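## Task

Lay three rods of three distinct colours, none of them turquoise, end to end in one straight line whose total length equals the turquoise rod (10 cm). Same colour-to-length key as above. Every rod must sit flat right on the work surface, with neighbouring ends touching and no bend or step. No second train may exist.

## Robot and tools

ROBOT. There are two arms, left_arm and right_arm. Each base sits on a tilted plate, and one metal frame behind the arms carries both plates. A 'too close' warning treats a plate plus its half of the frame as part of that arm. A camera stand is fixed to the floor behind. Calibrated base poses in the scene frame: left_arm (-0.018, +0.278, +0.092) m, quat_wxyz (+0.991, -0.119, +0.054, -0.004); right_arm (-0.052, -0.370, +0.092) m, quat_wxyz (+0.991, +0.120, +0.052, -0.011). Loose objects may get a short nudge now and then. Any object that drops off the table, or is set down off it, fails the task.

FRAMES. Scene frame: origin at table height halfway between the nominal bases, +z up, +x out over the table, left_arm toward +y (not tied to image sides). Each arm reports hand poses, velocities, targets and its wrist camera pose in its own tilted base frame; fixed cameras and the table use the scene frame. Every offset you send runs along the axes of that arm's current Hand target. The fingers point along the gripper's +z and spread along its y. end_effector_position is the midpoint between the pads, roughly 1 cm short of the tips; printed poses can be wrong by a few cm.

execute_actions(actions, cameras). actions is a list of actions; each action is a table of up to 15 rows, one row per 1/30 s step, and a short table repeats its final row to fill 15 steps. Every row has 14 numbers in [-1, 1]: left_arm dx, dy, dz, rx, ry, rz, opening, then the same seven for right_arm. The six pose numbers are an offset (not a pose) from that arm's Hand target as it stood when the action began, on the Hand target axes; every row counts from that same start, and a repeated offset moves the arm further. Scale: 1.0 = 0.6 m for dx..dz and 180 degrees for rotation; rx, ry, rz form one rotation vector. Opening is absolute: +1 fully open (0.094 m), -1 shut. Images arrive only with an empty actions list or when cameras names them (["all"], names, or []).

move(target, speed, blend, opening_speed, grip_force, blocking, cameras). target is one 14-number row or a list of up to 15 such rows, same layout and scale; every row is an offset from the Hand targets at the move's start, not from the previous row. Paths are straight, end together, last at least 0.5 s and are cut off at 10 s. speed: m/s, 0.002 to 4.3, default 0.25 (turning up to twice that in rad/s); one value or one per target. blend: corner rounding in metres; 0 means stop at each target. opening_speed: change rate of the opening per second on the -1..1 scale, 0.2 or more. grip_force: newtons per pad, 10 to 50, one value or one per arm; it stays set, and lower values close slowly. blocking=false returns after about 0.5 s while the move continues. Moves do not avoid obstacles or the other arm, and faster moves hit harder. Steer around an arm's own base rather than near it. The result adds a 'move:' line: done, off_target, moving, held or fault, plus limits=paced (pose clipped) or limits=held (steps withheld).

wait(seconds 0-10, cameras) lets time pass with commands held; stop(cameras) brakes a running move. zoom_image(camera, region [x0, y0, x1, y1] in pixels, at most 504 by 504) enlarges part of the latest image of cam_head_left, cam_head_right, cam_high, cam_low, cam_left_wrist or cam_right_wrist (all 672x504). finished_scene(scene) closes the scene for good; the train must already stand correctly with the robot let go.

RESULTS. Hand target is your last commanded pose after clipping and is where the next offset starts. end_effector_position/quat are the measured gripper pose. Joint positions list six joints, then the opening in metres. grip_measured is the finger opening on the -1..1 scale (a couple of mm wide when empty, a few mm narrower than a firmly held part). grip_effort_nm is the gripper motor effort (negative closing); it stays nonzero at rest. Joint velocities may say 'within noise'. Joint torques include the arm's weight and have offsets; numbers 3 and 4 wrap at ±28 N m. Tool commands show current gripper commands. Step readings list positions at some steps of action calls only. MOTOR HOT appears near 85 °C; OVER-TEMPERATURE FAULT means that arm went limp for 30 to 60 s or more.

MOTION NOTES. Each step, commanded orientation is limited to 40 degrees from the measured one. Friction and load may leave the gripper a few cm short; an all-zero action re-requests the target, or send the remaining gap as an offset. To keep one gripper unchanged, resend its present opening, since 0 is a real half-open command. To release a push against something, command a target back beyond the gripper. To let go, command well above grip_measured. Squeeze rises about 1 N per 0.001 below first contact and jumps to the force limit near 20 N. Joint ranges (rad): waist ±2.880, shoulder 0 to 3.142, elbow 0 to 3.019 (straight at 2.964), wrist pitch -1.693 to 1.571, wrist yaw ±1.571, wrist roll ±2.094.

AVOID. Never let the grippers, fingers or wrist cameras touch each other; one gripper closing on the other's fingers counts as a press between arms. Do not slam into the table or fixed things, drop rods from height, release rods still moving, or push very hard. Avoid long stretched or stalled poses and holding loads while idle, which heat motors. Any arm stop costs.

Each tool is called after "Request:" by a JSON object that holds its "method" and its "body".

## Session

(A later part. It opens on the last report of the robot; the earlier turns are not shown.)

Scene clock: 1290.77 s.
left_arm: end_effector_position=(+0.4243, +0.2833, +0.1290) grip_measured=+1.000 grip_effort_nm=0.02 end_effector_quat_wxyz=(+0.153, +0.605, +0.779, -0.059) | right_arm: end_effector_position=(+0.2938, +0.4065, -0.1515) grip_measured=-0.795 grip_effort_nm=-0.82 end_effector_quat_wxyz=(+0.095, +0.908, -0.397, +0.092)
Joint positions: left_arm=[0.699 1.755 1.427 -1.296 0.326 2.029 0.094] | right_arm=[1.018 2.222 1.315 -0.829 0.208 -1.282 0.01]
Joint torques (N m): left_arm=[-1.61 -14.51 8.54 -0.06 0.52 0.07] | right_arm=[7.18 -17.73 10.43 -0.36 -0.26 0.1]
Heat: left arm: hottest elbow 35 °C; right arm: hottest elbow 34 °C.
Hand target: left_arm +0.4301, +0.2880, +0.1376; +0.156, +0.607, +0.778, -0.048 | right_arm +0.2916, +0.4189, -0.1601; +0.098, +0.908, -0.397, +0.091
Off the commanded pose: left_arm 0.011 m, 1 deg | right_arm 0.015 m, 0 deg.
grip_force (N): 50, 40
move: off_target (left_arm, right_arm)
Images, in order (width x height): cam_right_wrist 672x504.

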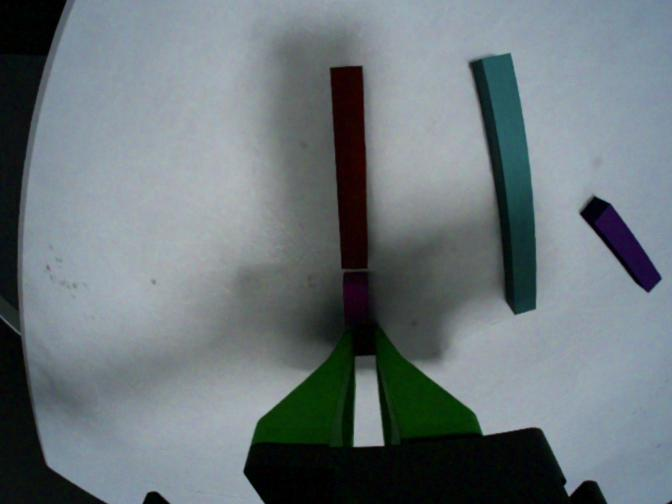

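Request:
{"method": "move", "body": {"target": [0,0,0,0,0,0,1,-0.0078,0.0118,-0.005,-0.0065,0,0,-0.84], "speed": 0.06, "cameras": ["cam_right_wrist"]}}

Request:
{"method": "zoom_image", "body": {"camera": "cam_right_wrist", "region": [290, 150, 450, 390]}}

Scene clock: 1303.93 s.
left_arm: end_effector_position=(+0.4243, +0.2833, +0.1290) grip_measured=+1.000 grip_effort_nm=0.02 end_effector_quat_wxyz=(+0.153, +0.605, +0.779, -0.059) | right_arm: end_effector_position=(+0.2841, +0.4055, -0.1508) grip_measured=-0.795 grip_effort_nm=-0.82 end_effector_quat_wxyz=(+0.106, +0.907, -0.397, +0.088)
Joint positions: left_arm=[0.699 1.755 1.427 -1.296 0.326 2.029 0.094] | right_arm=[1.031 2.223 1.315 -0.855 0.2 -1.267 0.01]
Joint torques (N m): left_arm=[-0.79 -14.62 8.49 -0.23 0.5 0.07] | right_arm=[6.95 -18.26 10.47 -0.38 -0.24 0.08]
Heat: left arm: hottest elbow 35 °C; right arm: hottest elbow 34 °C.
Hand target: left_arm +0.4301, +0.2880, +0.1376; +0.156, +0.607, +0.778, -0.048 | right_arm +0.2830, +0.4182, -0.1577; +0.108, +0.907, -0.398, +0.087
Off the commanded pose: left_arm 0.011 m, 1 deg | right_arm 0.015 m, 0 deg.
grip_force (N): 50, 40
move: off_target (left_arm, right_arm)
Images, in order (width x height): cam_right_wrist 672x504.

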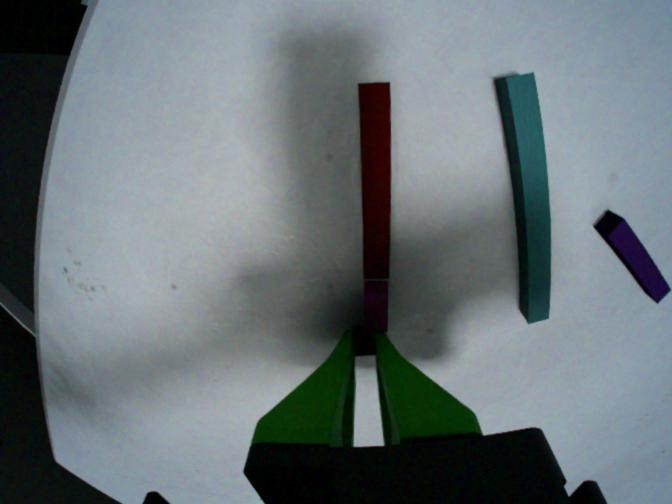

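Scaled by 2.100 from the camera's 672x504 image, which has a finer 960x720 frame.

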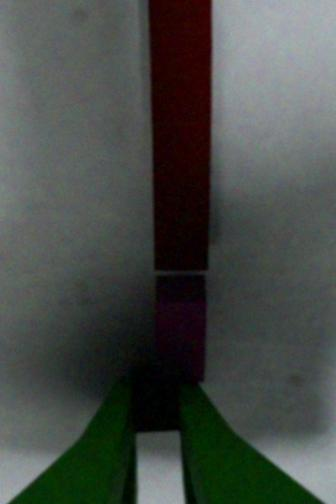

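Request:
{"method": "move", "body": {"target": [0,0,0,0,0,0,1,0.0005,-0.0078,0,0.0065,0,0,-0.84], "speed": 0.06, "cameras": ["cam_right_wrist"]}}

Request:
{"method": "zoom_image", "body": {"camera": "cam_right_wrist", "region": [290, 150, 450, 390]}}

Scene clock: 1315.37 s.
left_arm: end_effector_position=(+0.4243, +0.2833, +0.1290) grip_measured=+1.000 grip_effort_nm=0.02 end_effector_quat_wxyz=(+0.153, +0.605, +0.779, -0.059) | right_arm: end_effector_position=(+0.2841, +0.4055, -0.1508) grip_measured=-0.795 grip_effort_nm=-0.82 end_effector_quat_wxyz=(+0.106, +0.907, -0.397, +0.088)
Joint positions: left_arm=[0.699 1.755 1.427 -1.296 0.326 2.029 0.094] | right_arm=[1.031 2.223 1.315 -0.855 0.2 -1.266 0.01]
Joint torques (N m): left_arm=[-1.61 -14.1 8.42 -0.1 0.51 0.09] | right_arm=[6.71 -18.32 10.32 0.39 -0.04 0.05]
Heat: left arm: hottest elbow 35 °C; right arm: hottest elbow 34 °C.
Hand target: left_arm +0.4301, +0.2880, +0.1376; +0.156, +0.607, +0.778, -0.048 | right_arm +0.2866, +0.4211, -0.1582; +0.099, +0.908, -0.397, +0.091
Off the commanded pose: left_arm 0.011 m, 1 deg | right_arm 0.017 m, 1 deg.
grip_force (N): 50, 40
move: off_target (left_arm, right_arm)
Images, in order (width x height): cam_right_wrist 672x504.

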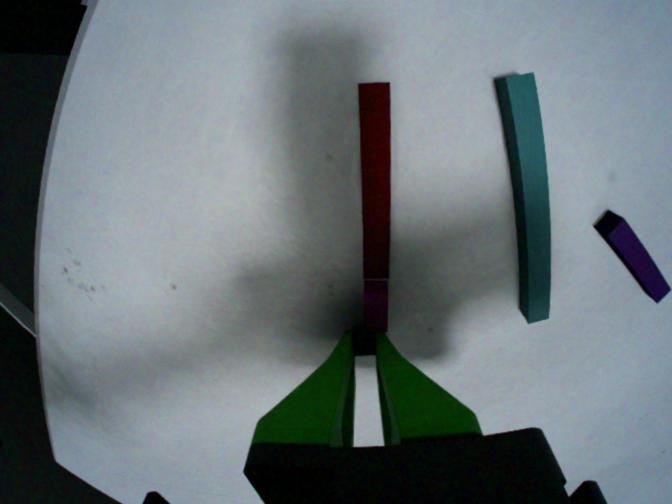

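Scaled by 2.100 from the camera's 672x504 image, which has a finer 960x720 frame.

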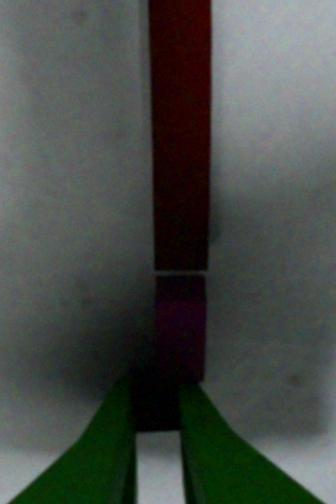

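Request:
{"method": "move", "body": {"target": [0,0,0,0,0,0,1,0.0005,-0.0055,0,0.005,0,0,-0.84], "speed": 0.06, "cameras": ["cam_right_wrist"]}}

Request:
{"method": "zoom_image", "body": {"camera": "cam_right_wrist", "region": [290, 150, 450, 390]}}

Scene clock: 1319.17 s.
left_arm: end_effector_position=(+0.4243, +0.2833, +0.1290) grip_measured=+1.000 grip_effort_nm=0.02 end_effector_quat_wxyz=(+0.153, +0.605, +0.779, -0.059) | right_arm: end_effector_position=(+0.2857, +0.4066, -0.1510) grip_measured=-0.795 grip_effort_nm=-0.82 end_effector_quat_wxyz=(+0.103, +0.907, -0.398, +0.090)
Joint positions: left_arm=[0.699 1.755 1.427 -1.296 0.326 2.029 0.094] | right_arm=[1.031 2.223 1.315 -0.847 0.205 -1.266 0.01]
Joint torques (N m): left_arm=[-0.91 -14.39 8.47 -0.13 0.51 0.11] | right_arm=[6.71 -18.55 10.11 0.83 -0.03 -0.01]
Heat: left arm: hottest elbow 35 °C; right arm: hottest elbow 34 °C.
Hand target: left_arm +0.4301, +0.2880, +0.1376; +0.156, +0.607, +0.778, -0.048 | right_arm +0.2892, +0.4230, -0.1585; +0.092, +0.909, -0.396, +0.094
Off the commanded pose: left_arm 0.011 m, 1 deg | right_arm 0.018 m, 1 deg.
grip_force (N): 50, 40
move: off_target (left_arm, right_arm)
Images, in order (width x height): cam_right_wrist 672x504.

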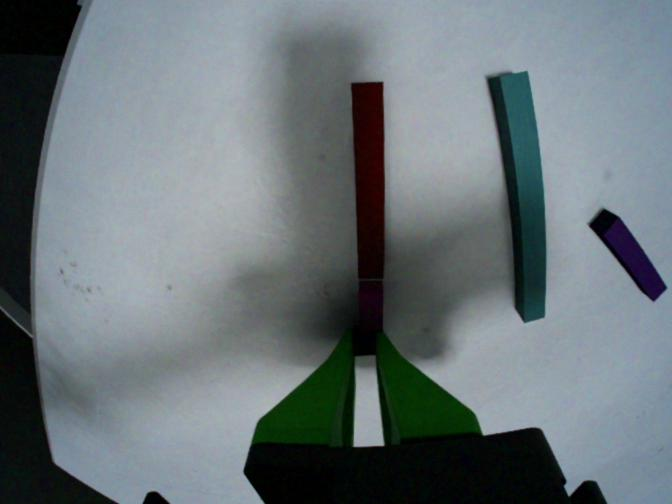

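Scaled by 2.100 from the camera's 672x504 image, which has a finer 960x720 frame.

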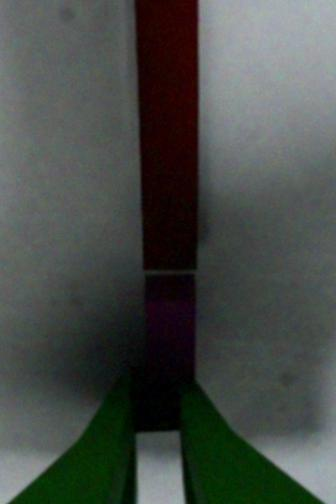

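Request:
{"method": "move", "body": {"target": [0,0,0,0,0,0,1,0,-0.001,0,0.0085,0,0,-0.84], "speed": 0.06, "cameras": ["cam_right_wrist"]}}

Request:
{"method": "zoom_image", "body": {"camera": "cam_right_wrist", "region": [290, 150, 450, 390]}}

Scene clock: 1327.70 s.
left_arm: end_effector_position=(+0.4243, +0.2833, +0.1290) grip_measured=+1.000 grip_effort_nm=0.02 end_effector_quat_wxyz=(+0.153, +0.605, +0.779, -0.059) | right_arm: end_effector_position=(+0.2912, +0.4132, -0.1521) grip_measured=-0.795 grip_effort_nm=-0.82 end_effector_quat_wxyz=(+0.086, +0.908, -0.399, +0.097)
Joint positions: left_arm=[0.699 1.755 1.427 -1.296 0.326 2.029 0.094] | right_arm=[1.031 2.223 1.315 -0.812 0.213 -1.266 0.01]
Joint torques (N m): left_arm=[-1.03 -14.62 8.36 -0.06 0.54 0.08] | right_arm=[6.89 -19.37 8.35 0.91 -0.02 -0.05]
Heat: left arm: hottest elbow 35 °C; right arm: hottest elbow 34 °C.
Hand target: left_arm +0.4301, +0.2880, +0.1376; +0.156, +0.607, +0.778, -0.048 | right_arm +0.2897, +0.4234, -0.1586; +0.079, +0.910, -0.395, +0.100
Off the commanded pose: left_arm 0.011 m, 1 deg | right_arm 0.012 m, 1 deg.
grip_force (N): 50, 40
move: off_target (left_arm, right_arm)
Images, in order (width x height): cam_right_wrist 672x504.

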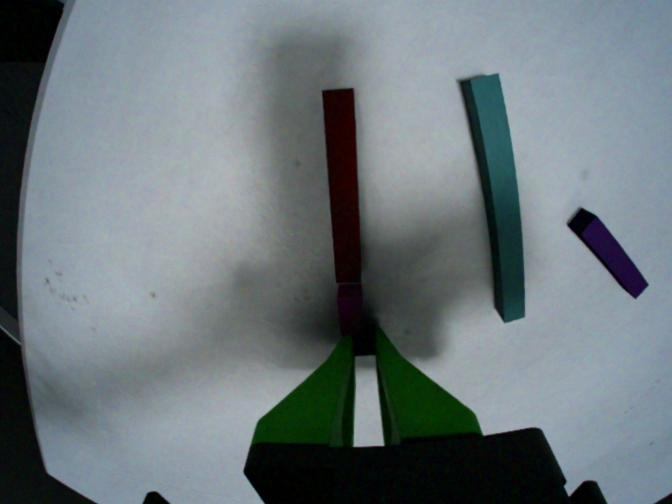

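Scaled by 2.100 from the camera's 672x504 image, which has a finer 960x720 frame.

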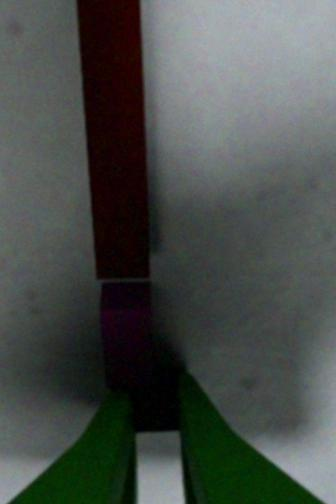

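Request:
{"method": "zoom_image", "body": {"camera": "cam_right_wrist", "region": [320, 270, 400, 370]}}

Scaled by 5.040 from the camera's 672x504 image, which has a finer 960x720 frame.

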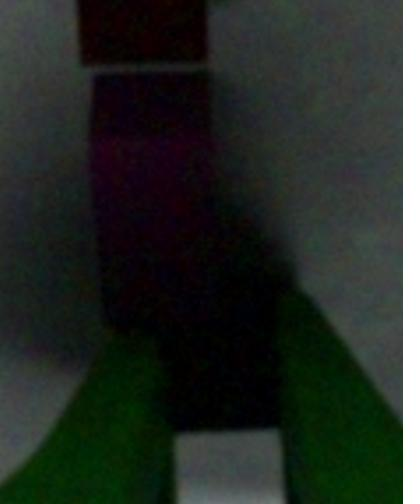

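Request:
{"method": "move", "body": {"target": [0,0,0,0,0,0,1,0.003,0.0158,0,-0.0145,0,0,-0.84], "speed": 0.06, "cameras": ["cam_right_wrist"]}}

Request:
{"method": "zoom_image", "body": {"camera": "cam_right_wrist", "region": [290, 150, 450, 390]}}

Scene clock: 1353.13 s.
left_arm: end_effector_position=(+0.4243, +0.2833, +0.1290) grip_measured=+1.000 grip_effort_nm=0.02 end_effector_quat_wxyz=(+0.153, +0.605, +0.779, -0.059) | right_arm: end_effector_position=(+0.2882, +0.4103, -0.1517) grip_measured=-0.795 grip_effort_nm=-0.82 end_effector_quat_wxyz=(+0.094, +0.908, -0.399, +0.092)
Joint positions: left_arm=[0.699 1.755 1.427 -1.296 0.326 2.029 0.094] | right_arm=[1.031 2.223 1.315 -0.829 0.206 -1.266 0.01]
Joint torques (N m): left_arm=[-1.38 -14.27 8.59 -0.05 0.54 0.07] | right_arm=[6.71 -18.84 8.72 -0.31 -0.25 0.03]
Heat: left arm: hottest elbow 35 °C; right arm: hottest shoulder 33 °C.
Hand target: left_arm +0.4301, +0.2880, +0.1376; +0.156, +0.607, +0.778, -0.048 | right_arm +0.2839, +0.4158, -0.1575; +0.100, +0.908, -0.397, +0.091
Off the commanded pose: left_arm 0.011 m, 1 deg | right_arm 0.009 m, 1 deg.
grip_force (N): 50, 40
move: off_target (left_arm)
Images, in order (width x height): cam_right_wrist 672x504.

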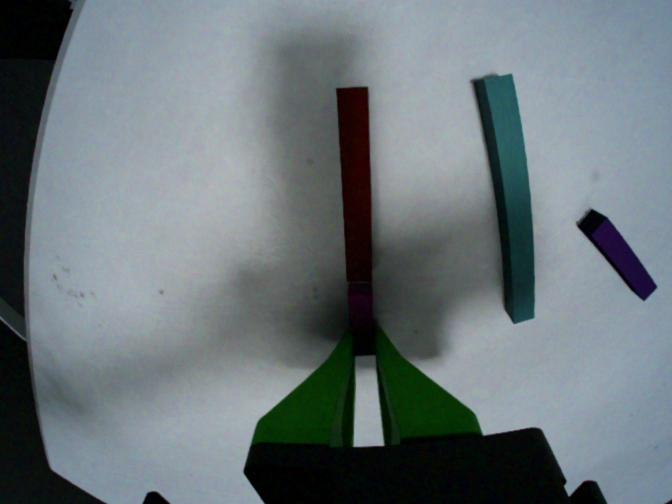

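Scaled by 2.100 from the camera's 672x504 image, which has a finer 960x720 frame.

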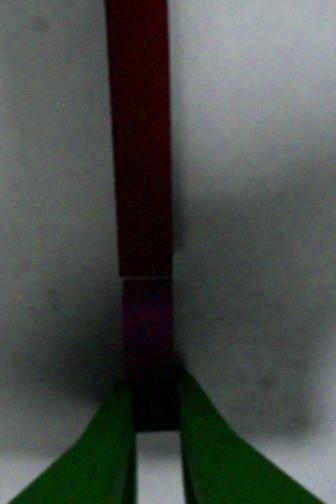

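Request:
{"method": "move", "body": {"target": [[0,0,0,0,0,0,1,0,0,0,0,0,0,0.1],[0,0,0,0,0,0,1,-0.0552,0.0145,0,0,0,0,0.1]], "speed": 0.08, "opening_speed": 0.8, "cameras": ["cam_right_wrist"]}}

Request:
{"method": "zoom_image", "body": {"camera": "cam_right_wrist", "region": [290, 180, 450, 440]}}

Scene clock: 1407.47 s.
left_arm: end_effector_position=(+0.4243, +0.2833, +0.1290) grip_measured=+1.000 grip_effort_nm=0.02 end_effector_quat_wxyz=(+0.153, +0.605, +0.779, -0.059) | right_arm: end_effector_position=(+0.2551, +0.4276, -0.1558) grip_measured=+0.098 grip_effort_nm=0.12 end_effector_quat_wxyz=(+0.094, +0.910, -0.392, +0.091)
Joint positions: left_arm=[0.699 1.755 1.427 -1.296 0.326 2.029 0.094] | right_arm=[1.101 2.231 1.315 -0.833 0.194 -1.209 0.052]
Joint torques (N m): left_arm=[-1.2 -14.8 8.53 -0.14 0.5 0.1] | right_arm=[5.83 -17.85 9.77 -0.39 -0.24 0.05]
Heat: left arm: hottest elbow 35 °C; right arm: hottest shoulder 33 °C.
Hand target: left_arm +0.4301, +0.2880, +0.1376; +0.156, +0.607, +0.778, -0.048 | right_arm +0.2555, +0.4333, -0.1646; +0.100, +0.908, -0.397, +0.091
Off the commanded pose: left_arm 0.011 m, 1 deg | right_arm 0.010 m, 1 deg.
grip_force (N): 50, 40
move: off_target (left_arm)
Images, in order (width x height): cam_right_wrist 672x504.

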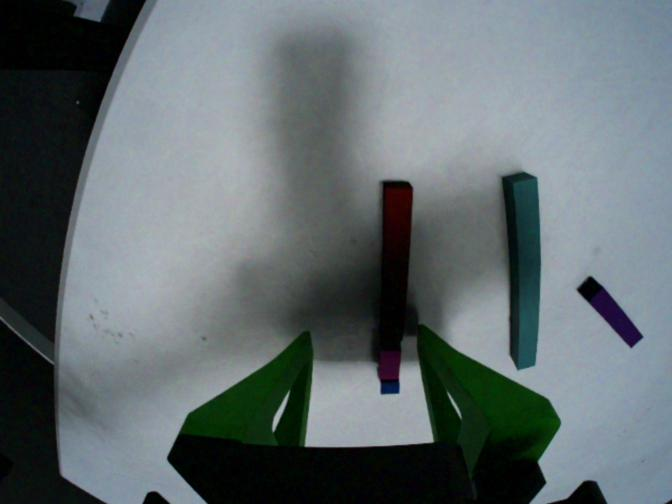

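Scaled by 1.938 from the camera's 672x504 image, which has a finer 960x720 frame.

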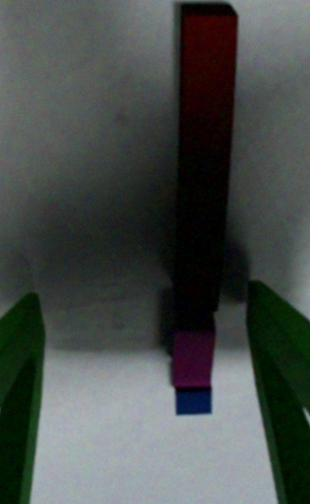

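Request:
{"method": "move", "body": {"target": [[0,0,0,0,0,0,1,-0.0158,0.0043,0.005,0,0,0,0.1],[0,0,0,0,0,0,1,-0.0158,0.0043,0.005,0,0,0,-0.84],[0,0,0,0,0,0,1,-0.0158,0.0043,0.005,0,0,-0.0895,-0.84]], "speed": 0.08, "opening_speed": 0.8, "cameras": ["cam_right_wrist"]}}

Request:
{"method": "zoom_image", "body": {"camera": "cam_right_wrist", "region": [290, 180, 450, 440]}}

Scene clock: 1427.93 s.
left_arm: end_effector_position=(+0.4243, +0.2833, +0.1290) grip_measured=+1.000 grip_effort_nm=0.02 end_effector_quat_wxyz=(+0.153, +0.605, +0.779, -0.059) | right_arm: end_effector_position=(+0.2509, +0.4270, -0.1602) grip_measured=-0.798 grip_effort_nm=-0.82 end_effector_quat_wxyz=(+0.108, +0.951, -0.280, +0.078)
Joint positions: left_arm=[0.699 1.755 1.427 -1.296 0.326 2.029 0.094] | right_arm=[1.107 2.24 1.315 -0.833 0.191 -1.443 0.01]
Joint torques (N m): left_arm=[-1.14 -14.68 8.43 -0.12 0.51 0.08] | right_arm=[6.89 -18.2 10.03 -0.14 -0.26 -0.22]
Heat: left arm: hottest elbow 35 °C; right arm: hottest elbow 33 °C.
Hand target: left_arm +0.4301, +0.2880, +0.1376; +0.156, +0.607, +0.778, -0.048 | right_arm +0.2473, +0.4375, -0.1696; +0.112, +0.955, -0.266, +0.076
Off the commanded pose: left_arm 0.011 m, 1 deg | right_arm 0.014 m, 2 deg.
grip_force (N): 50, 40
move: off_target (left_arm, right_arm); target 2's new opening was sent with right_arm's hand 0.014 m and 0 deg from that target
Images, in order (width x height): cam_right_wrist 672x504.

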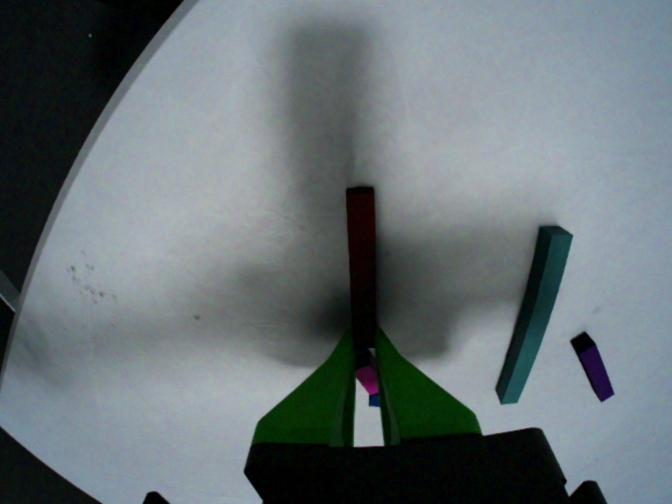

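Scaled by 1.938 from the camera's 672x504 image, which has a finer 960x720 frame.

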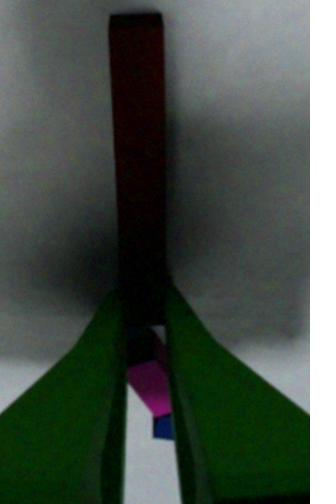

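Request:
{"method": "move", "body": {"target": [[0,0,0,0,0,0,1,0,0,0,0,0,0,0.1],[0,0,0,0,0,0,1,0.017,0.0138,-0.0435,0.007,0,0,0.1],[0,0,0,0,0,0,1,0.0815,0.0148,-0.0298,0.007,0,0,0.1],[0,0,0,0,0,0,1,0.0822,0.0033,0.0083,0.007,0,0,0.1]], "speed": 0.1, "opening_speed": 1.0, "blend": [0,0.01,0.01,0], "cameras": ["cam_right_wrist"]}}

Request:
{"method": "zoom_image", "body": {"camera": "cam_right_wrist", "region": [290, 120, 450, 380]}}

Scene clock: 1461.83 s.
left_arm: end_effector_position=(+0.4243, +0.2833, +0.1290) grip_measured=+1.000 grip_effort_nm=0.02 end_effector_quat_wxyz=(+0.153, +0.605, +0.779, -0.059) | right_arm: end_effector_position=(+0.2866, +0.4163, -0.1484) grip_measured=+0.098 grip_effort_nm=0.12 end_effector_quat_wxyz=(+0.093, +0.955, -0.269, +0.081)
Joint positions: left_arm=[0.699 1.755 1.427 -1.296 0.326 2.029 0.094] | right_arm=[1.038 2.211 1.307 -0.808 0.203 -1.54 0.052]
Joint torques (N m): left_arm=[-1.79 -14.56 8.36 0.02 0.54 0.04] | right_arm=[4.78 -18.08 7.12 0.84 -0.07 -0.18]
Heat: left arm: hottest elbow 35 °C; right arm: hottest elbow 33 °C.
Hand target: left_arm +0.4301, +0.2880, +0.1376; +0.156, +0.607, +0.778, -0.048 | right_arm +0.2887, +0.4103, -0.1640; +0.101, +0.956, -0.265, +0.079
Off the commanded pose: left_arm 0.011 m, 1 deg | right_arm 0.017 m, 1 deg.
grip_force (N): 50, 40
move: off_target (left_arm, right_arm)
Images, in order (width x height): cam_right_wrist 672x504.

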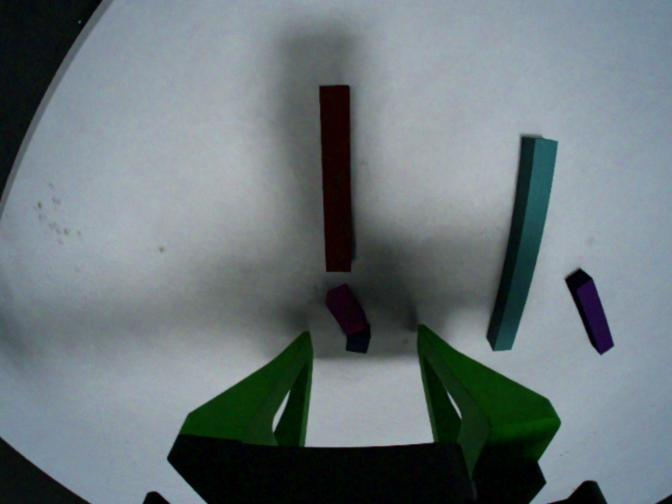

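Scaled by 1.938 from the camera's 672x504 image, which has a finer 960x720 frame.

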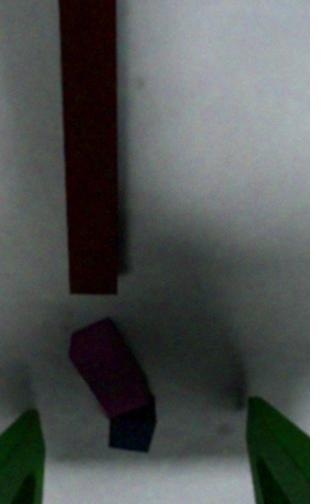

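Request:
{"method": "move", "body": {"target": [0,0,0,0,0,0,1,-0.0287,0.023,0,0,0,0.008,0.1], "speed": 0.08, "cameras": ["cam_right_wrist"]}}

Request:
{"method": "zoom_image", "body": {"camera": "cam_right_wrist", "region": [290, 120, 450, 380]}}

Scene clock: 1479.70 s.
left_arm: end_effector_position=(+0.4243, +0.2833, +0.1290) grip_measured=+1.000 grip_effort_nm=0.02 end_effector_quat_wxyz=(+0.153, +0.605, +0.779, -0.059) | right_arm: end_effector_position=(+0.2782, +0.4105, -0.1547) grip_measured=+0.098 grip_effort_nm=0.11 end_effector_quat_wxyz=(+0.094, +0.952, -0.278, +0.082)
Joint positions: left_arm=[0.699 1.755 1.427 -1.296 0.326 2.029 0.094] | right_arm=[1.047 2.211 1.279 -0.785 0.203 -1.511 0.052]
Joint torques (N m): left_arm=[-1.26 -14.45 8.62 -0.03 0.49 0.06] | right_arm=[6.77 -19.08 5.34 0.81 -0.26 0.07]
Heat: left arm: hottest elbow 35 °C; right arm: hottest elbow 33 °C.
Hand target: left_arm +0.4301, +0.2880, +0.1376; +0.156, +0.607, +0.778, -0.048 | right_arm +0.2667, +0.4072, -0.1654; +0.100, +0.952, -0.277, +0.080
Off the commanded pose: left_arm 0.011 m, 1 deg | right_arm 0.016 m, 1 deg.
grip_force (N): 50, 40
move: off_target (left_arm, right_arm)
Images, in order (width x height): cam_right_wrist 672x504.

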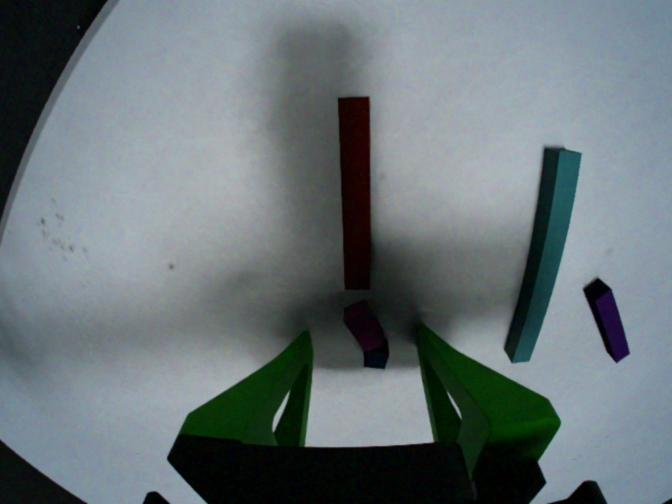

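Scaled by 1.938 from the camera's 672x504 image, which has a finer 960x720 frame.

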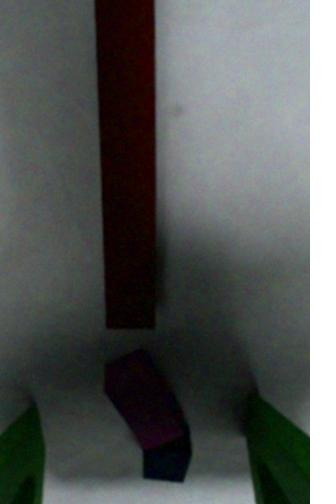

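Request:
{"method": "move", "body": {"target": [[0,0,0,0,0,0,1,-0.005,0,-0.001,0,0,0,0.1],[0,0,0,0,0,0,1,-0.005,0,-0.001,0,0,0,-0.84]], "speed": 0.08, "opening_speed": 0.6, "cameras": ["cam_right_wrist"]}}

Request:
{"method": "zoom_image", "body": {"camera": "cam_right_wrist", "region": [290, 120, 450, 380]}}

Scene clock: 1496.37 s.
left_arm: end_effector_position=(+0.4243, +0.2833, +0.1290) grip_measured=+1.000 grip_effort_nm=0.02 end_effector_quat_wxyz=(+0.153, +0.605, +0.779, -0.059) | right_arm: end_effector_position=(+0.2752, +0.4115, -0.1550) grip_measured=-0.793 grip_effort_nm=-0.77 end_effector_quat_wxyz=(+0.094, +0.952, -0.278, +0.082)
Joint positions: left_arm=[0.699 1.755 1.427 -1.296 0.326 2.029 0.094] | right_arm=[1.053 2.211 1.277 -0.785 0.203 -1.505 0.01]
Joint torques (N m): left_arm=[-1.14 -14.8 8.49 -0.18 0.52 0.1] | right_arm=[6.89 -18.96 5.61 0.73 -0.26 0.09]
Heat: left arm: hottest elbow 35 °C; right arm: hottest elbow 32 °C.
Hand target: left_arm +0.4301, +0.2880, +0.1376; +0.156, +0.607, +0.778, -0.048 | right_arm +0.2642, +0.4088, -0.1654; +0.100, +0.952, -0.277, +0.080
Off the commanded pose: left_arm 0.011 m, 1 deg | right_arm 0.015 m, 1 deg.
grip_force (N): 50, 40
move: off_target (left_arm, right_arm); target 2's new opening was sent with right_arm's hand 0.016 m and 1 deg from that target
Images, in order (width x height): cam_right_wrist 672x504.

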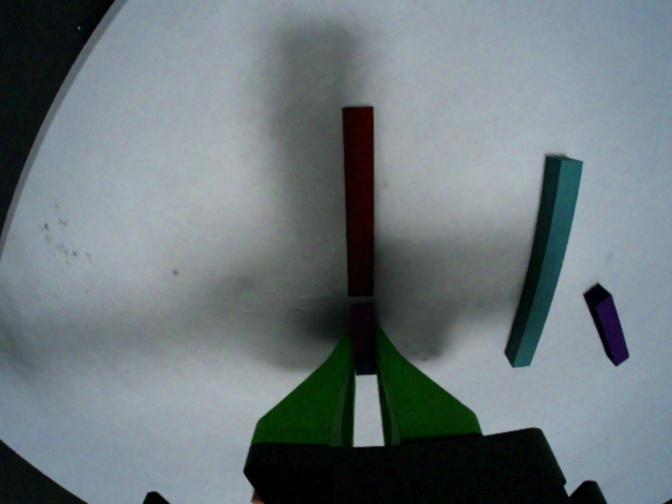

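Scaled by 1.938 from the camera's 672x504 image, which has a finer 960x720 frame.

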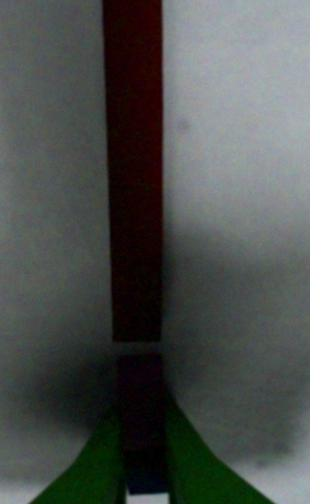

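Request:
{"method": "move", "body": {"target": [[0,0,0,0,0,0,1,0,0,0,0,0,0.0067,-0.84],[0,0,0,0,0,0,1,-0.0155,0,-0.003,0,0,0.0067,-0.84]], "speed": 0.05, "cameras": ["cam_right_wrist"]}}

Request:
{"method": "zoom_image", "body": {"camera": "cam_right_wrist", "region": [290, 120, 450, 380]}}

Scene clock: 1505.83 s.
left_arm: end_effector_position=(+0.4243, +0.2833, +0.1290) grip_measured=+1.000 grip_effort_nm=0.02 end_effector_quat_wxyz=(+0.153, +0.605, +0.779, -0.059) | right_arm: end_effector_position=(+0.2649, +0.4181, -0.1551) grip_measured=-0.794 grip_effort_nm=-0.82 end_effector_quat_wxyz=(+0.091, +0.950, -0.286, +0.083)
Joint positions: left_arm=[0.699 1.755 1.427 -1.296 0.326 2.029 0.094] | right_arm=[1.077 2.211 1.277 -0.785 0.2 -1.466 0.01]
Joint torques (N m): left_arm=[-0.97 -14.74 8.49 -0.12 0.52 0.09] | right_arm=[6.12 -19.02 5.94 0.53 -0.25 0.07]
Heat: left arm: hottest elbow 35 °C; right arm: hottest elbow 32 °C.
Hand target: left_arm +0.4301, +0.2880, +0.1376; +0.156, +0.607, +0.778, -0.048 | right_arm +0.2562, +0.4141, -0.1656; +0.099, +0.949, -0.287, +0.081
Off the commanded pose: left_arm 0.011 m, 1 deg | right_arm 0.014 m, 1 deg.
grip_force (N): 50, 40
move: off_target (left_arm, right_arm)
Images, in order (width x height): cam_right_wrist 672x504.

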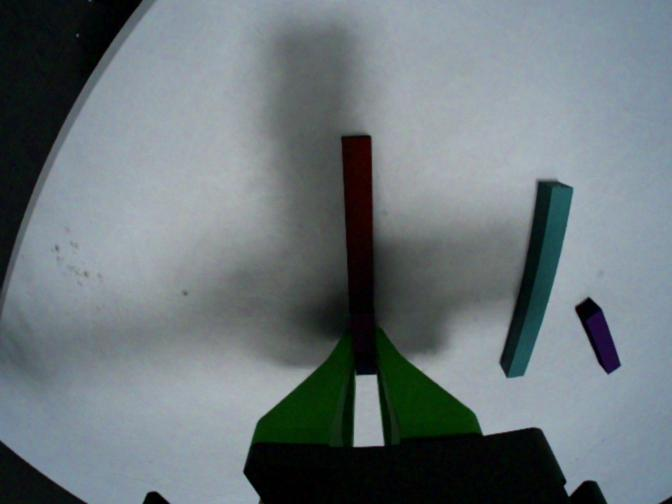

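Scaled by 1.938 from the camera's 672x504 image, which has a finer 960x720 frame.

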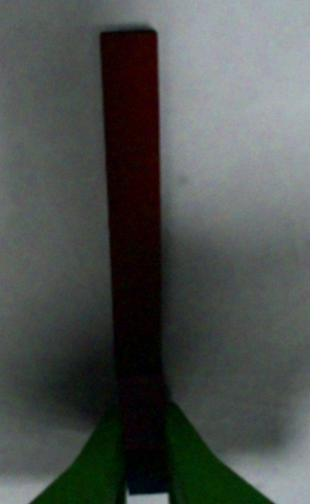

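Request:
{"method": "zoom_image", "body": {"camera": "cam_right_wrist", "region": [330, 280, 400, 385]}}

Scaled by 4.800 from the camera's 672x504 image, which has a finer 960x720 frame.

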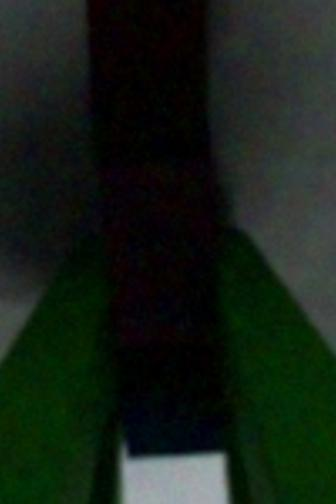

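Request:
{"method": "move", "body": {"target": [0,0,0,0,0,0,1,0,0,0,0,0,0,0.1], "speed": 0.05, "opening_speed": 1.0, "cameras": ["cam_right_wrist"]}}

Request:
{"method": "zoom_image", "body": {"camera": "cam_right_wrist", "region": [330, 280, 400, 385]}}

Scene clock: 1517.63 s.
left_arm: end_effector_position=(+0.4243, +0.2833, +0.1290) grip_measured=+1.000 grip_effort_nm=0.03 end_effector_quat_wxyz=(+0.153, +0.605, +0.779, -0.059) | right_arm: end_effector_position=(+0.2649, +0.4181, -0.1551) grip_measured=+0.098 grip_effort_nm=0.12 end_effector_quat_wxyz=(+0.091, +0.950, -0.286, +0.083)
Joint positions: left_arm=[0.699 1.755 1.427 -1.296 0.326 2.029 0.094] | right_arm=[1.077 2.211 1.277 -0.785 0.2 -1.465 0.052]
Joint torques (N m): left_arm=[-1.14 -14.21 8.5 -0.02 0.49 0.09] | right_arm=[6.71 -18.96 6.02 0.53 -0.25 0.08]
Heat: left arm: hottest elbow 35 °C; right arm: hottest elbow 32 °C.
Hand target: left_arm +0.4301, +0.2880, +0.1376; +0.156, +0.607, +0.778, -0.048 | right_arm +0.2562, +0.4141, -0.1656; +0.099, +0.949, -0.287, +0.081
Off the commanded pose: left_arm 0.011 m, 1 deg | right_arm 0.014 m, 1 deg.
grip_force (N): 50, 40
move: off_target (left_arm, right_arm)
Images, in order (width x height): cam_right_wrist 672x504.

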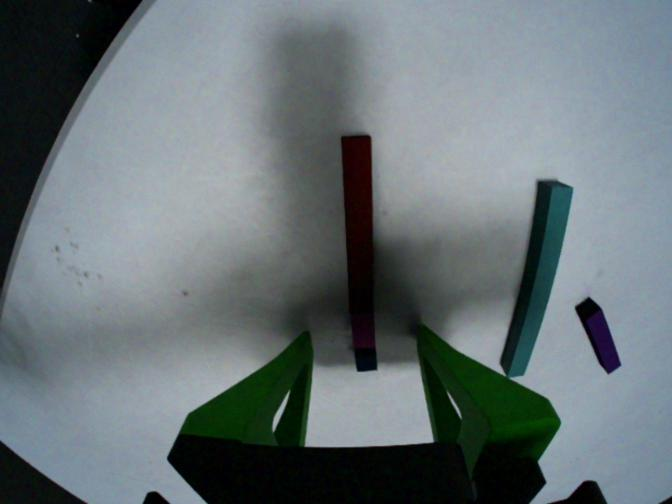

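Scaled by 4.800 from the camera's 672x504 image, which has a finer 960x720 frame.

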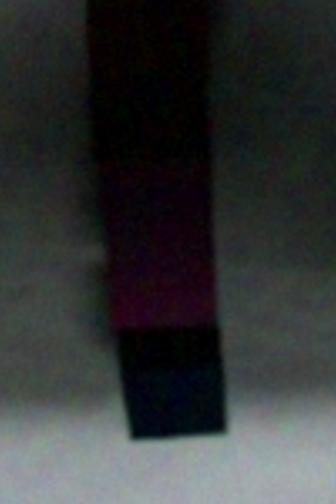

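Request:
{"method": "move", "body": {"target": [0,0,0,0,0,0,1,0.052,0,-0.0133,0,0,0,0.1], "speed": 0.08, "cameras": ["cam_right_wrist"]}}

Request:
{"method": "zoom_image", "body": {"camera": "cam_right_wrist", "region": [300, 250, 420, 370]}}

Scene clock: 1531.63 s.
left_arm: end_effector_position=(+0.4243, +0.2833, +0.1290) grip_measured=+1.000 grip_effort_nm=0.02 end_effector_quat_wxyz=(+0.153, +0.605, +0.779, -0.059) | right_arm: end_effector_position=(+0.2764, +0.4079, -0.1542) grip_measured=+0.098 grip_effort_nm=0.12 end_effector_quat_wxyz=(+0.095, +0.950, -0.286, +0.083)
Joint positions: left_arm=[0.699 1.755 1.427 -1.296 0.326 2.029 0.094] | right_arm=[1.048 2.206 1.271 -0.785 0.204 -1.493 0.052]
Joint torques (N m): left_arm=[-1.38 -14.45 8.5 -0.23 0.5 0.06] | right_arm=[4.25 -21.25 5.72 -0.01 -0.1 -0.18]
Heat: left arm: hottest elbow 35 °C; right arm: hottest shoulder 31 °C.
Hand target: left_arm +0.4301, +0.2880, +0.1376; +0.156, +0.607, +0.778, -0.048 | right_arm +0.2812, +0.3993, -0.1513; +0.099, +0.949, -0.287, +0.081
Off the commanded pose: left_arm 0.011 m, 1 deg | right_arm 0.010 m, 1 deg.
grip_force (N): 50, 40
move: off_target (left_arm)
Images, in order (width x height): cam_right_wrist 672x504.

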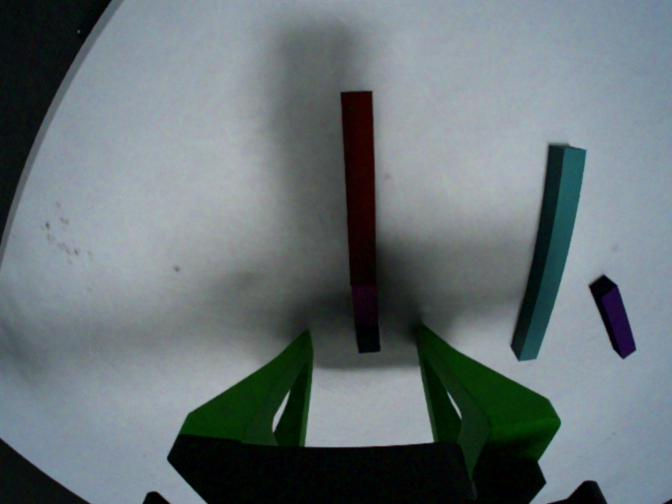

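Scaled by 4.200 from the camera's 672x504 image, which has a finer 960x720 frame.

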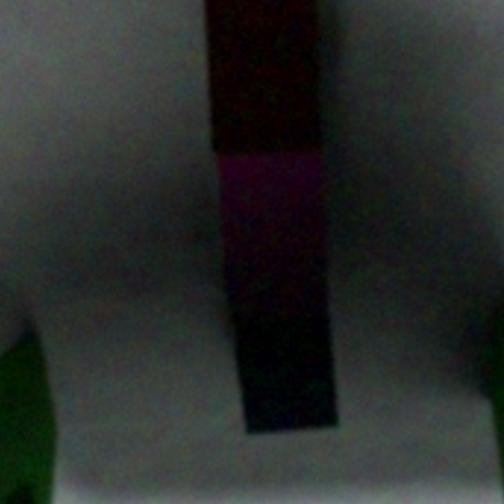

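Request:
{"method": "move", "body": {"target": [0,0,0,0,0,0,1,-0.0015,-0.012,0,0.0115,0,0,0.1], "speed": 0.06, "cameras": ["cam_right_wrist"]}}

Request:
{"method": "zoom_image", "body": {"camera": "cam_right_wrist", "region": [300, 250, 420, 370]}}

Scene clock: 1547.87 s.
left_arm: end_effector_position=(+0.4243, +0.2833, +0.1290) grip_measured=+1.000 grip_effort_nm=0.02 end_effector_quat_wxyz=(+0.153, +0.605, +0.779, -0.059) | right_arm: end_effector_position=(+0.2767, +0.4080, -0.1543) grip_measured=+0.098 grip_effort_nm=0.12 end_effector_quat_wxyz=(+0.091, +0.951, -0.285, +0.084)
Joint positions: left_arm=[0.699 1.755 1.427 -1.296 0.326 2.029 0.094] | right_arm=[1.048 2.203 1.265 -0.773 0.205 -1.497 0.052]
Joint torques (N m): left_arm=[-0.56 -14.39 8.51 -0.12 0.49 0.09] | right_arm=[4.19 -21.25 5.68 1.18 -0.05 -0.21]
Heat: left arm: hottest elbow 35 °C; right arm: hottest shoulder 31 °C.
Hand target: left_arm +0.4301, +0.2880, +0.1376; +0.156, +0.607, +0.778, -0.048 | right_arm +0.2846, +0.4058, -0.1525; +0.082, +0.951, -0.286, +0.086
Off the commanded pose: left_arm 0.011 m, 1 deg | right_arm 0.008 m, 1 deg.
grip_force (N): 50, 40
move: off_target (left_arm)
Images, in order (width x height): cam_right_wrist 672x504.

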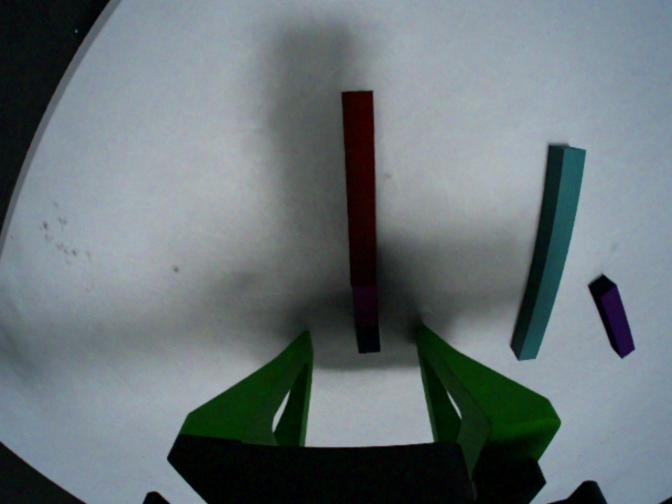

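Scaled by 4.200 from the camera's 672x504 image, which has a finer 960x720 frame.

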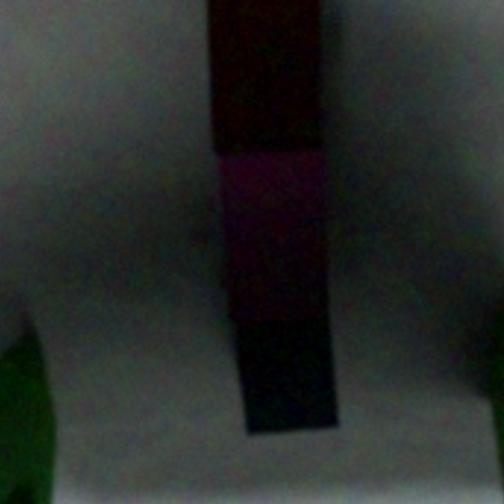

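Request:
{"method": "move", "body": {"target": [[0,0,0,0,0,0,1,0,0,0,0,0,0,-0.84],[0,0,0,0,0,0,1,-0.0325,0,0.002,0,0,0,-0.84]], "speed": 0.05, "opening_speed": 0.8, "cameras": ["cam_right_wrist"]}}

Request:
{"method": "zoom_image", "body": {"camera": "cam_right_wrist", "region": [300, 250, 420, 370]}}

Scene clock: 1565.03 s.
left_arm: end_effector_position=(+0.4243, +0.2833, +0.1290) grip_measured=+1.000 grip_effort_nm=0.02 end_effector_quat_wxyz=(+0.153, +0.605, +0.779, -0.059) | right_arm: end_effector_position=(+0.2747, +0.4112, -0.1545) grip_measured=-0.795 grip_effort_nm=-0.82 end_effector_quat_wxyz=(+0.088, +0.951, -0.284, +0.085)
Joint positions: left_arm=[0.699 1.755 1.427 -1.296 0.326 2.029 0.094] | right_arm=[1.055 2.203 1.265 -0.767 0.205 -1.492 0.01]
Joint torques (N m): left_arm=[-1.08 -14.86 8.62 -0.18 0.5 0.11] | right_arm=[6.95 -20.01 6.35 1.01 -0.25 0.1]
Heat: left arm: hottest elbow 35 °C; right arm: hottest shoulder 31 °C.
Hand target: left_arm +0.4301, +0.2880, +0.1376; +0.156, +0.607, +0.778, -0.048 | right_arm +0.2686, +0.4159, -0.1578; +0.082, +0.951, -0.285, +0.086
Off the commanded pose: left_arm 0.011 m, 1 deg | right_arm 0.008 m, 1 deg.
grip_force (N): 50, 40
move: off_target (left_arm)
Images, in order (width x height): cam_right_wrist 672x504.

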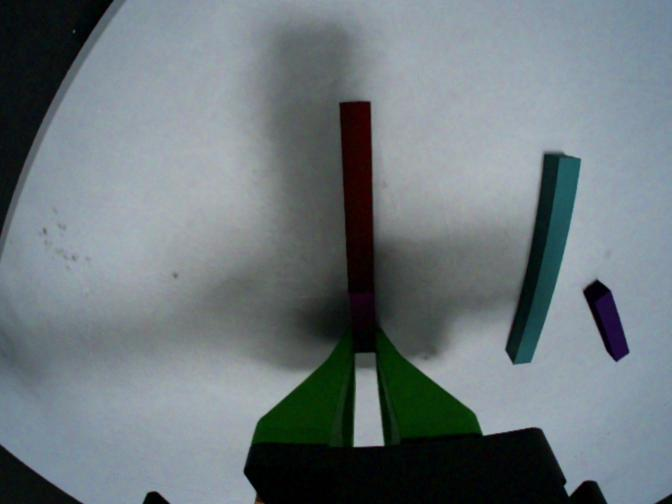

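Scaled by 4.200 from the camera's 672x504 image, which has a finer 960x720 frame.

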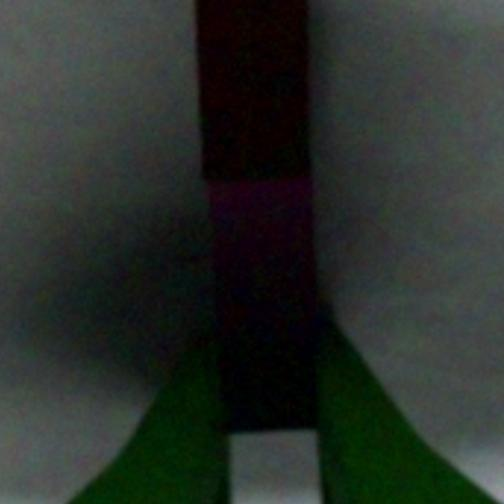

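Request:
{"method": "move", "body": {"target": [0,0,0,0,0,0,1,-0.0065,0,0,0,0,0,-0.84], "speed": 0.05, "cameras": ["cam_right_wrist"]}}

Request:
{"method": "zoom_image", "body": {"camera": "cam_right_wrist", "region": [300, 250, 420, 370]}}

Scene clock: 1570.70 s.
left_arm: end_effector_position=(+0.4243, +0.2833, +0.1290) grip_measured=+1.000 grip_effort_nm=0.02 end_effector_quat_wxyz=(+0.153, +0.605, +0.779, -0.059) | right_arm: end_effector_position=(+0.2718, +0.4131, -0.1545) grip_measured=-0.795 grip_effort_nm=-0.82 end_effector_quat_wxyz=(+0.087, +0.951, -0.285, +0.086)
Joint positions: left_arm=[0.699 1.755 1.427 -1.296 0.326 2.029 0.094] | right_arm=[1.061 2.203 1.265 -0.767 0.205 -1.484 0.01]
Joint torques (N m): left_arm=[-0.97 -14.21 8.62 -0.13 0.5 0.05] | right_arm=[6.89 -20.01 6.48 1.02 -0.27 0.1]
Heat: left arm: hottest elbow 35 °C; right arm: hottest shoulder 31 °C.
Hand target: left_arm +0.4301, +0.2880, +0.1376; +0.156, +0.607, +0.778, -0.048 | right_arm +0.2654, +0.4179, -0.1586; +0.082, +0.951, -0.286, +0.086
Off the commanded pose: left_arm 0.011 m, 1 deg | right_arm 0.009 m, 1 deg.
grip_force (N): 50, 40
move: off_target (left_arm)
Images, in order (width x height): cam_right_wrist 672x504.

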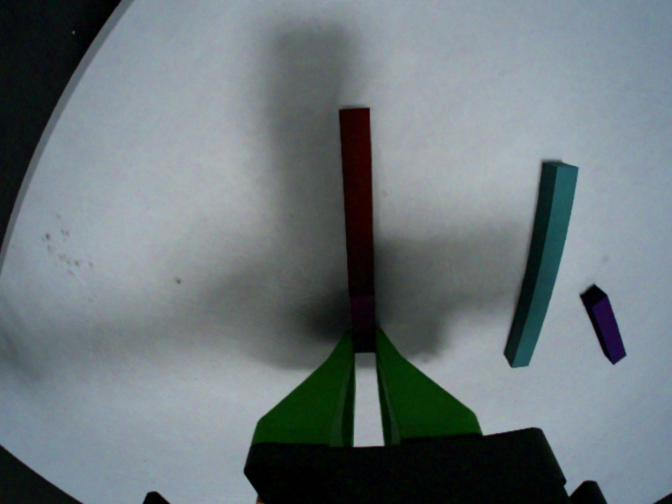

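Scaled by 4.200 from the camera's 672x504 image, which has a finer 960x720 frame.

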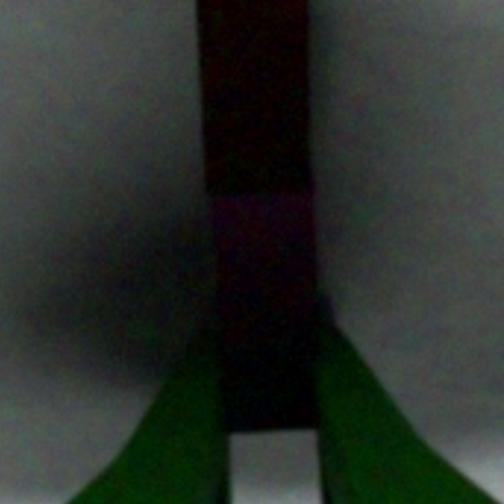

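Request:
{"method": "move", "body": {"target": [0,0,0,0,0,0,1,-0.006,0,0,0,0,0,-0.84], "speed": 0.05, "cameras": ["cam_right_wrist"]}}

Request:
{"method": "zoom_image", "body": {"camera": "cam_right_wrist", "region": [300, 250, 420, 370]}}

Scene clock: 1580.07 s.
left_arm: end_effector_position=(+0.4243, +0.2833, +0.1290) grip_measured=+1.000 grip_effort_nm=0.02 end_effector_quat_wxyz=(+0.153, +0.605, +0.779, -0.059) | right_arm: end_effector_position=(+0.2688, +0.4150, -0.1545) grip_measured=-0.795 grip_effort_nm=-0.82 end_effector_quat_wxyz=(+0.086, +0.951, -0.285, +0.086)
Joint positions: left_arm=[0.699 1.755 1.427 -1.296 0.326 2.029 0.094] | right_arm=[1.068 2.203 1.265 -0.767 0.204 -1.477 0.01]
Joint torques (N m): left_arm=[-0.91 -13.98 8.36 -0.08 0.51 0.06] | right_arm=[6.65 -19.49 6.64 0.9 -0.29 0.08]
Heat: left arm: hottest elbow 35 °C; right arm: hottest shoulder 32 °C.
Hand target: left_arm +0.4301, +0.2880, +0.1376; +0.156, +0.607, +0.778, -0.048 | right_arm +0.2624, +0.4198, -0.1594; +0.082, +0.951, -0.285, +0.086
Off the commanded pose: left_arm 0.011 m, 1 deg | right_arm 0.009 m, 0 deg.
grip_force (N): 50, 40
move: off_target (left_arm)
Images, in order (width x height): cam_right_wrist 672x504.

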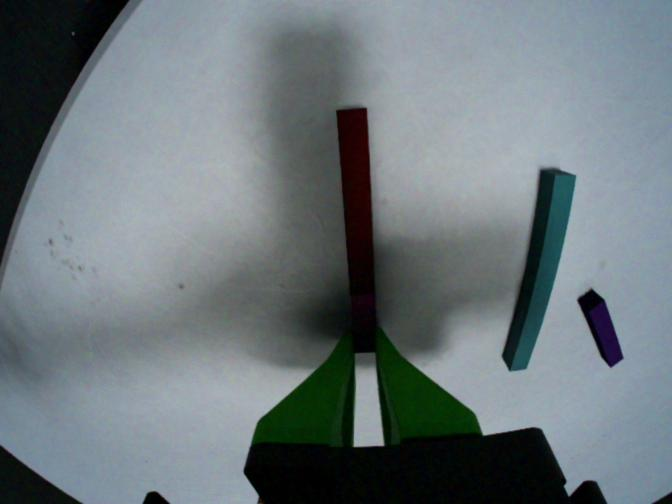

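Scaled by 4.200 from the camera's 672x504 image, which has a finer 960x720 frame.

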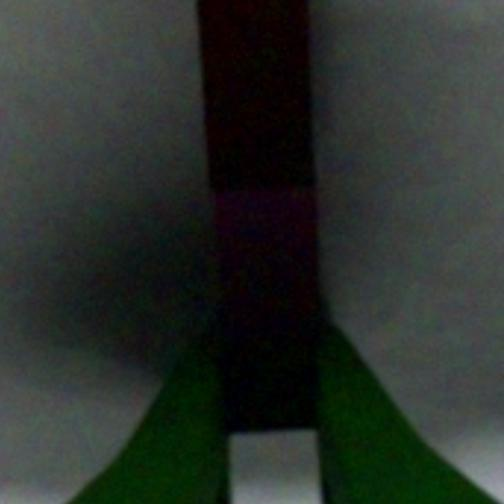

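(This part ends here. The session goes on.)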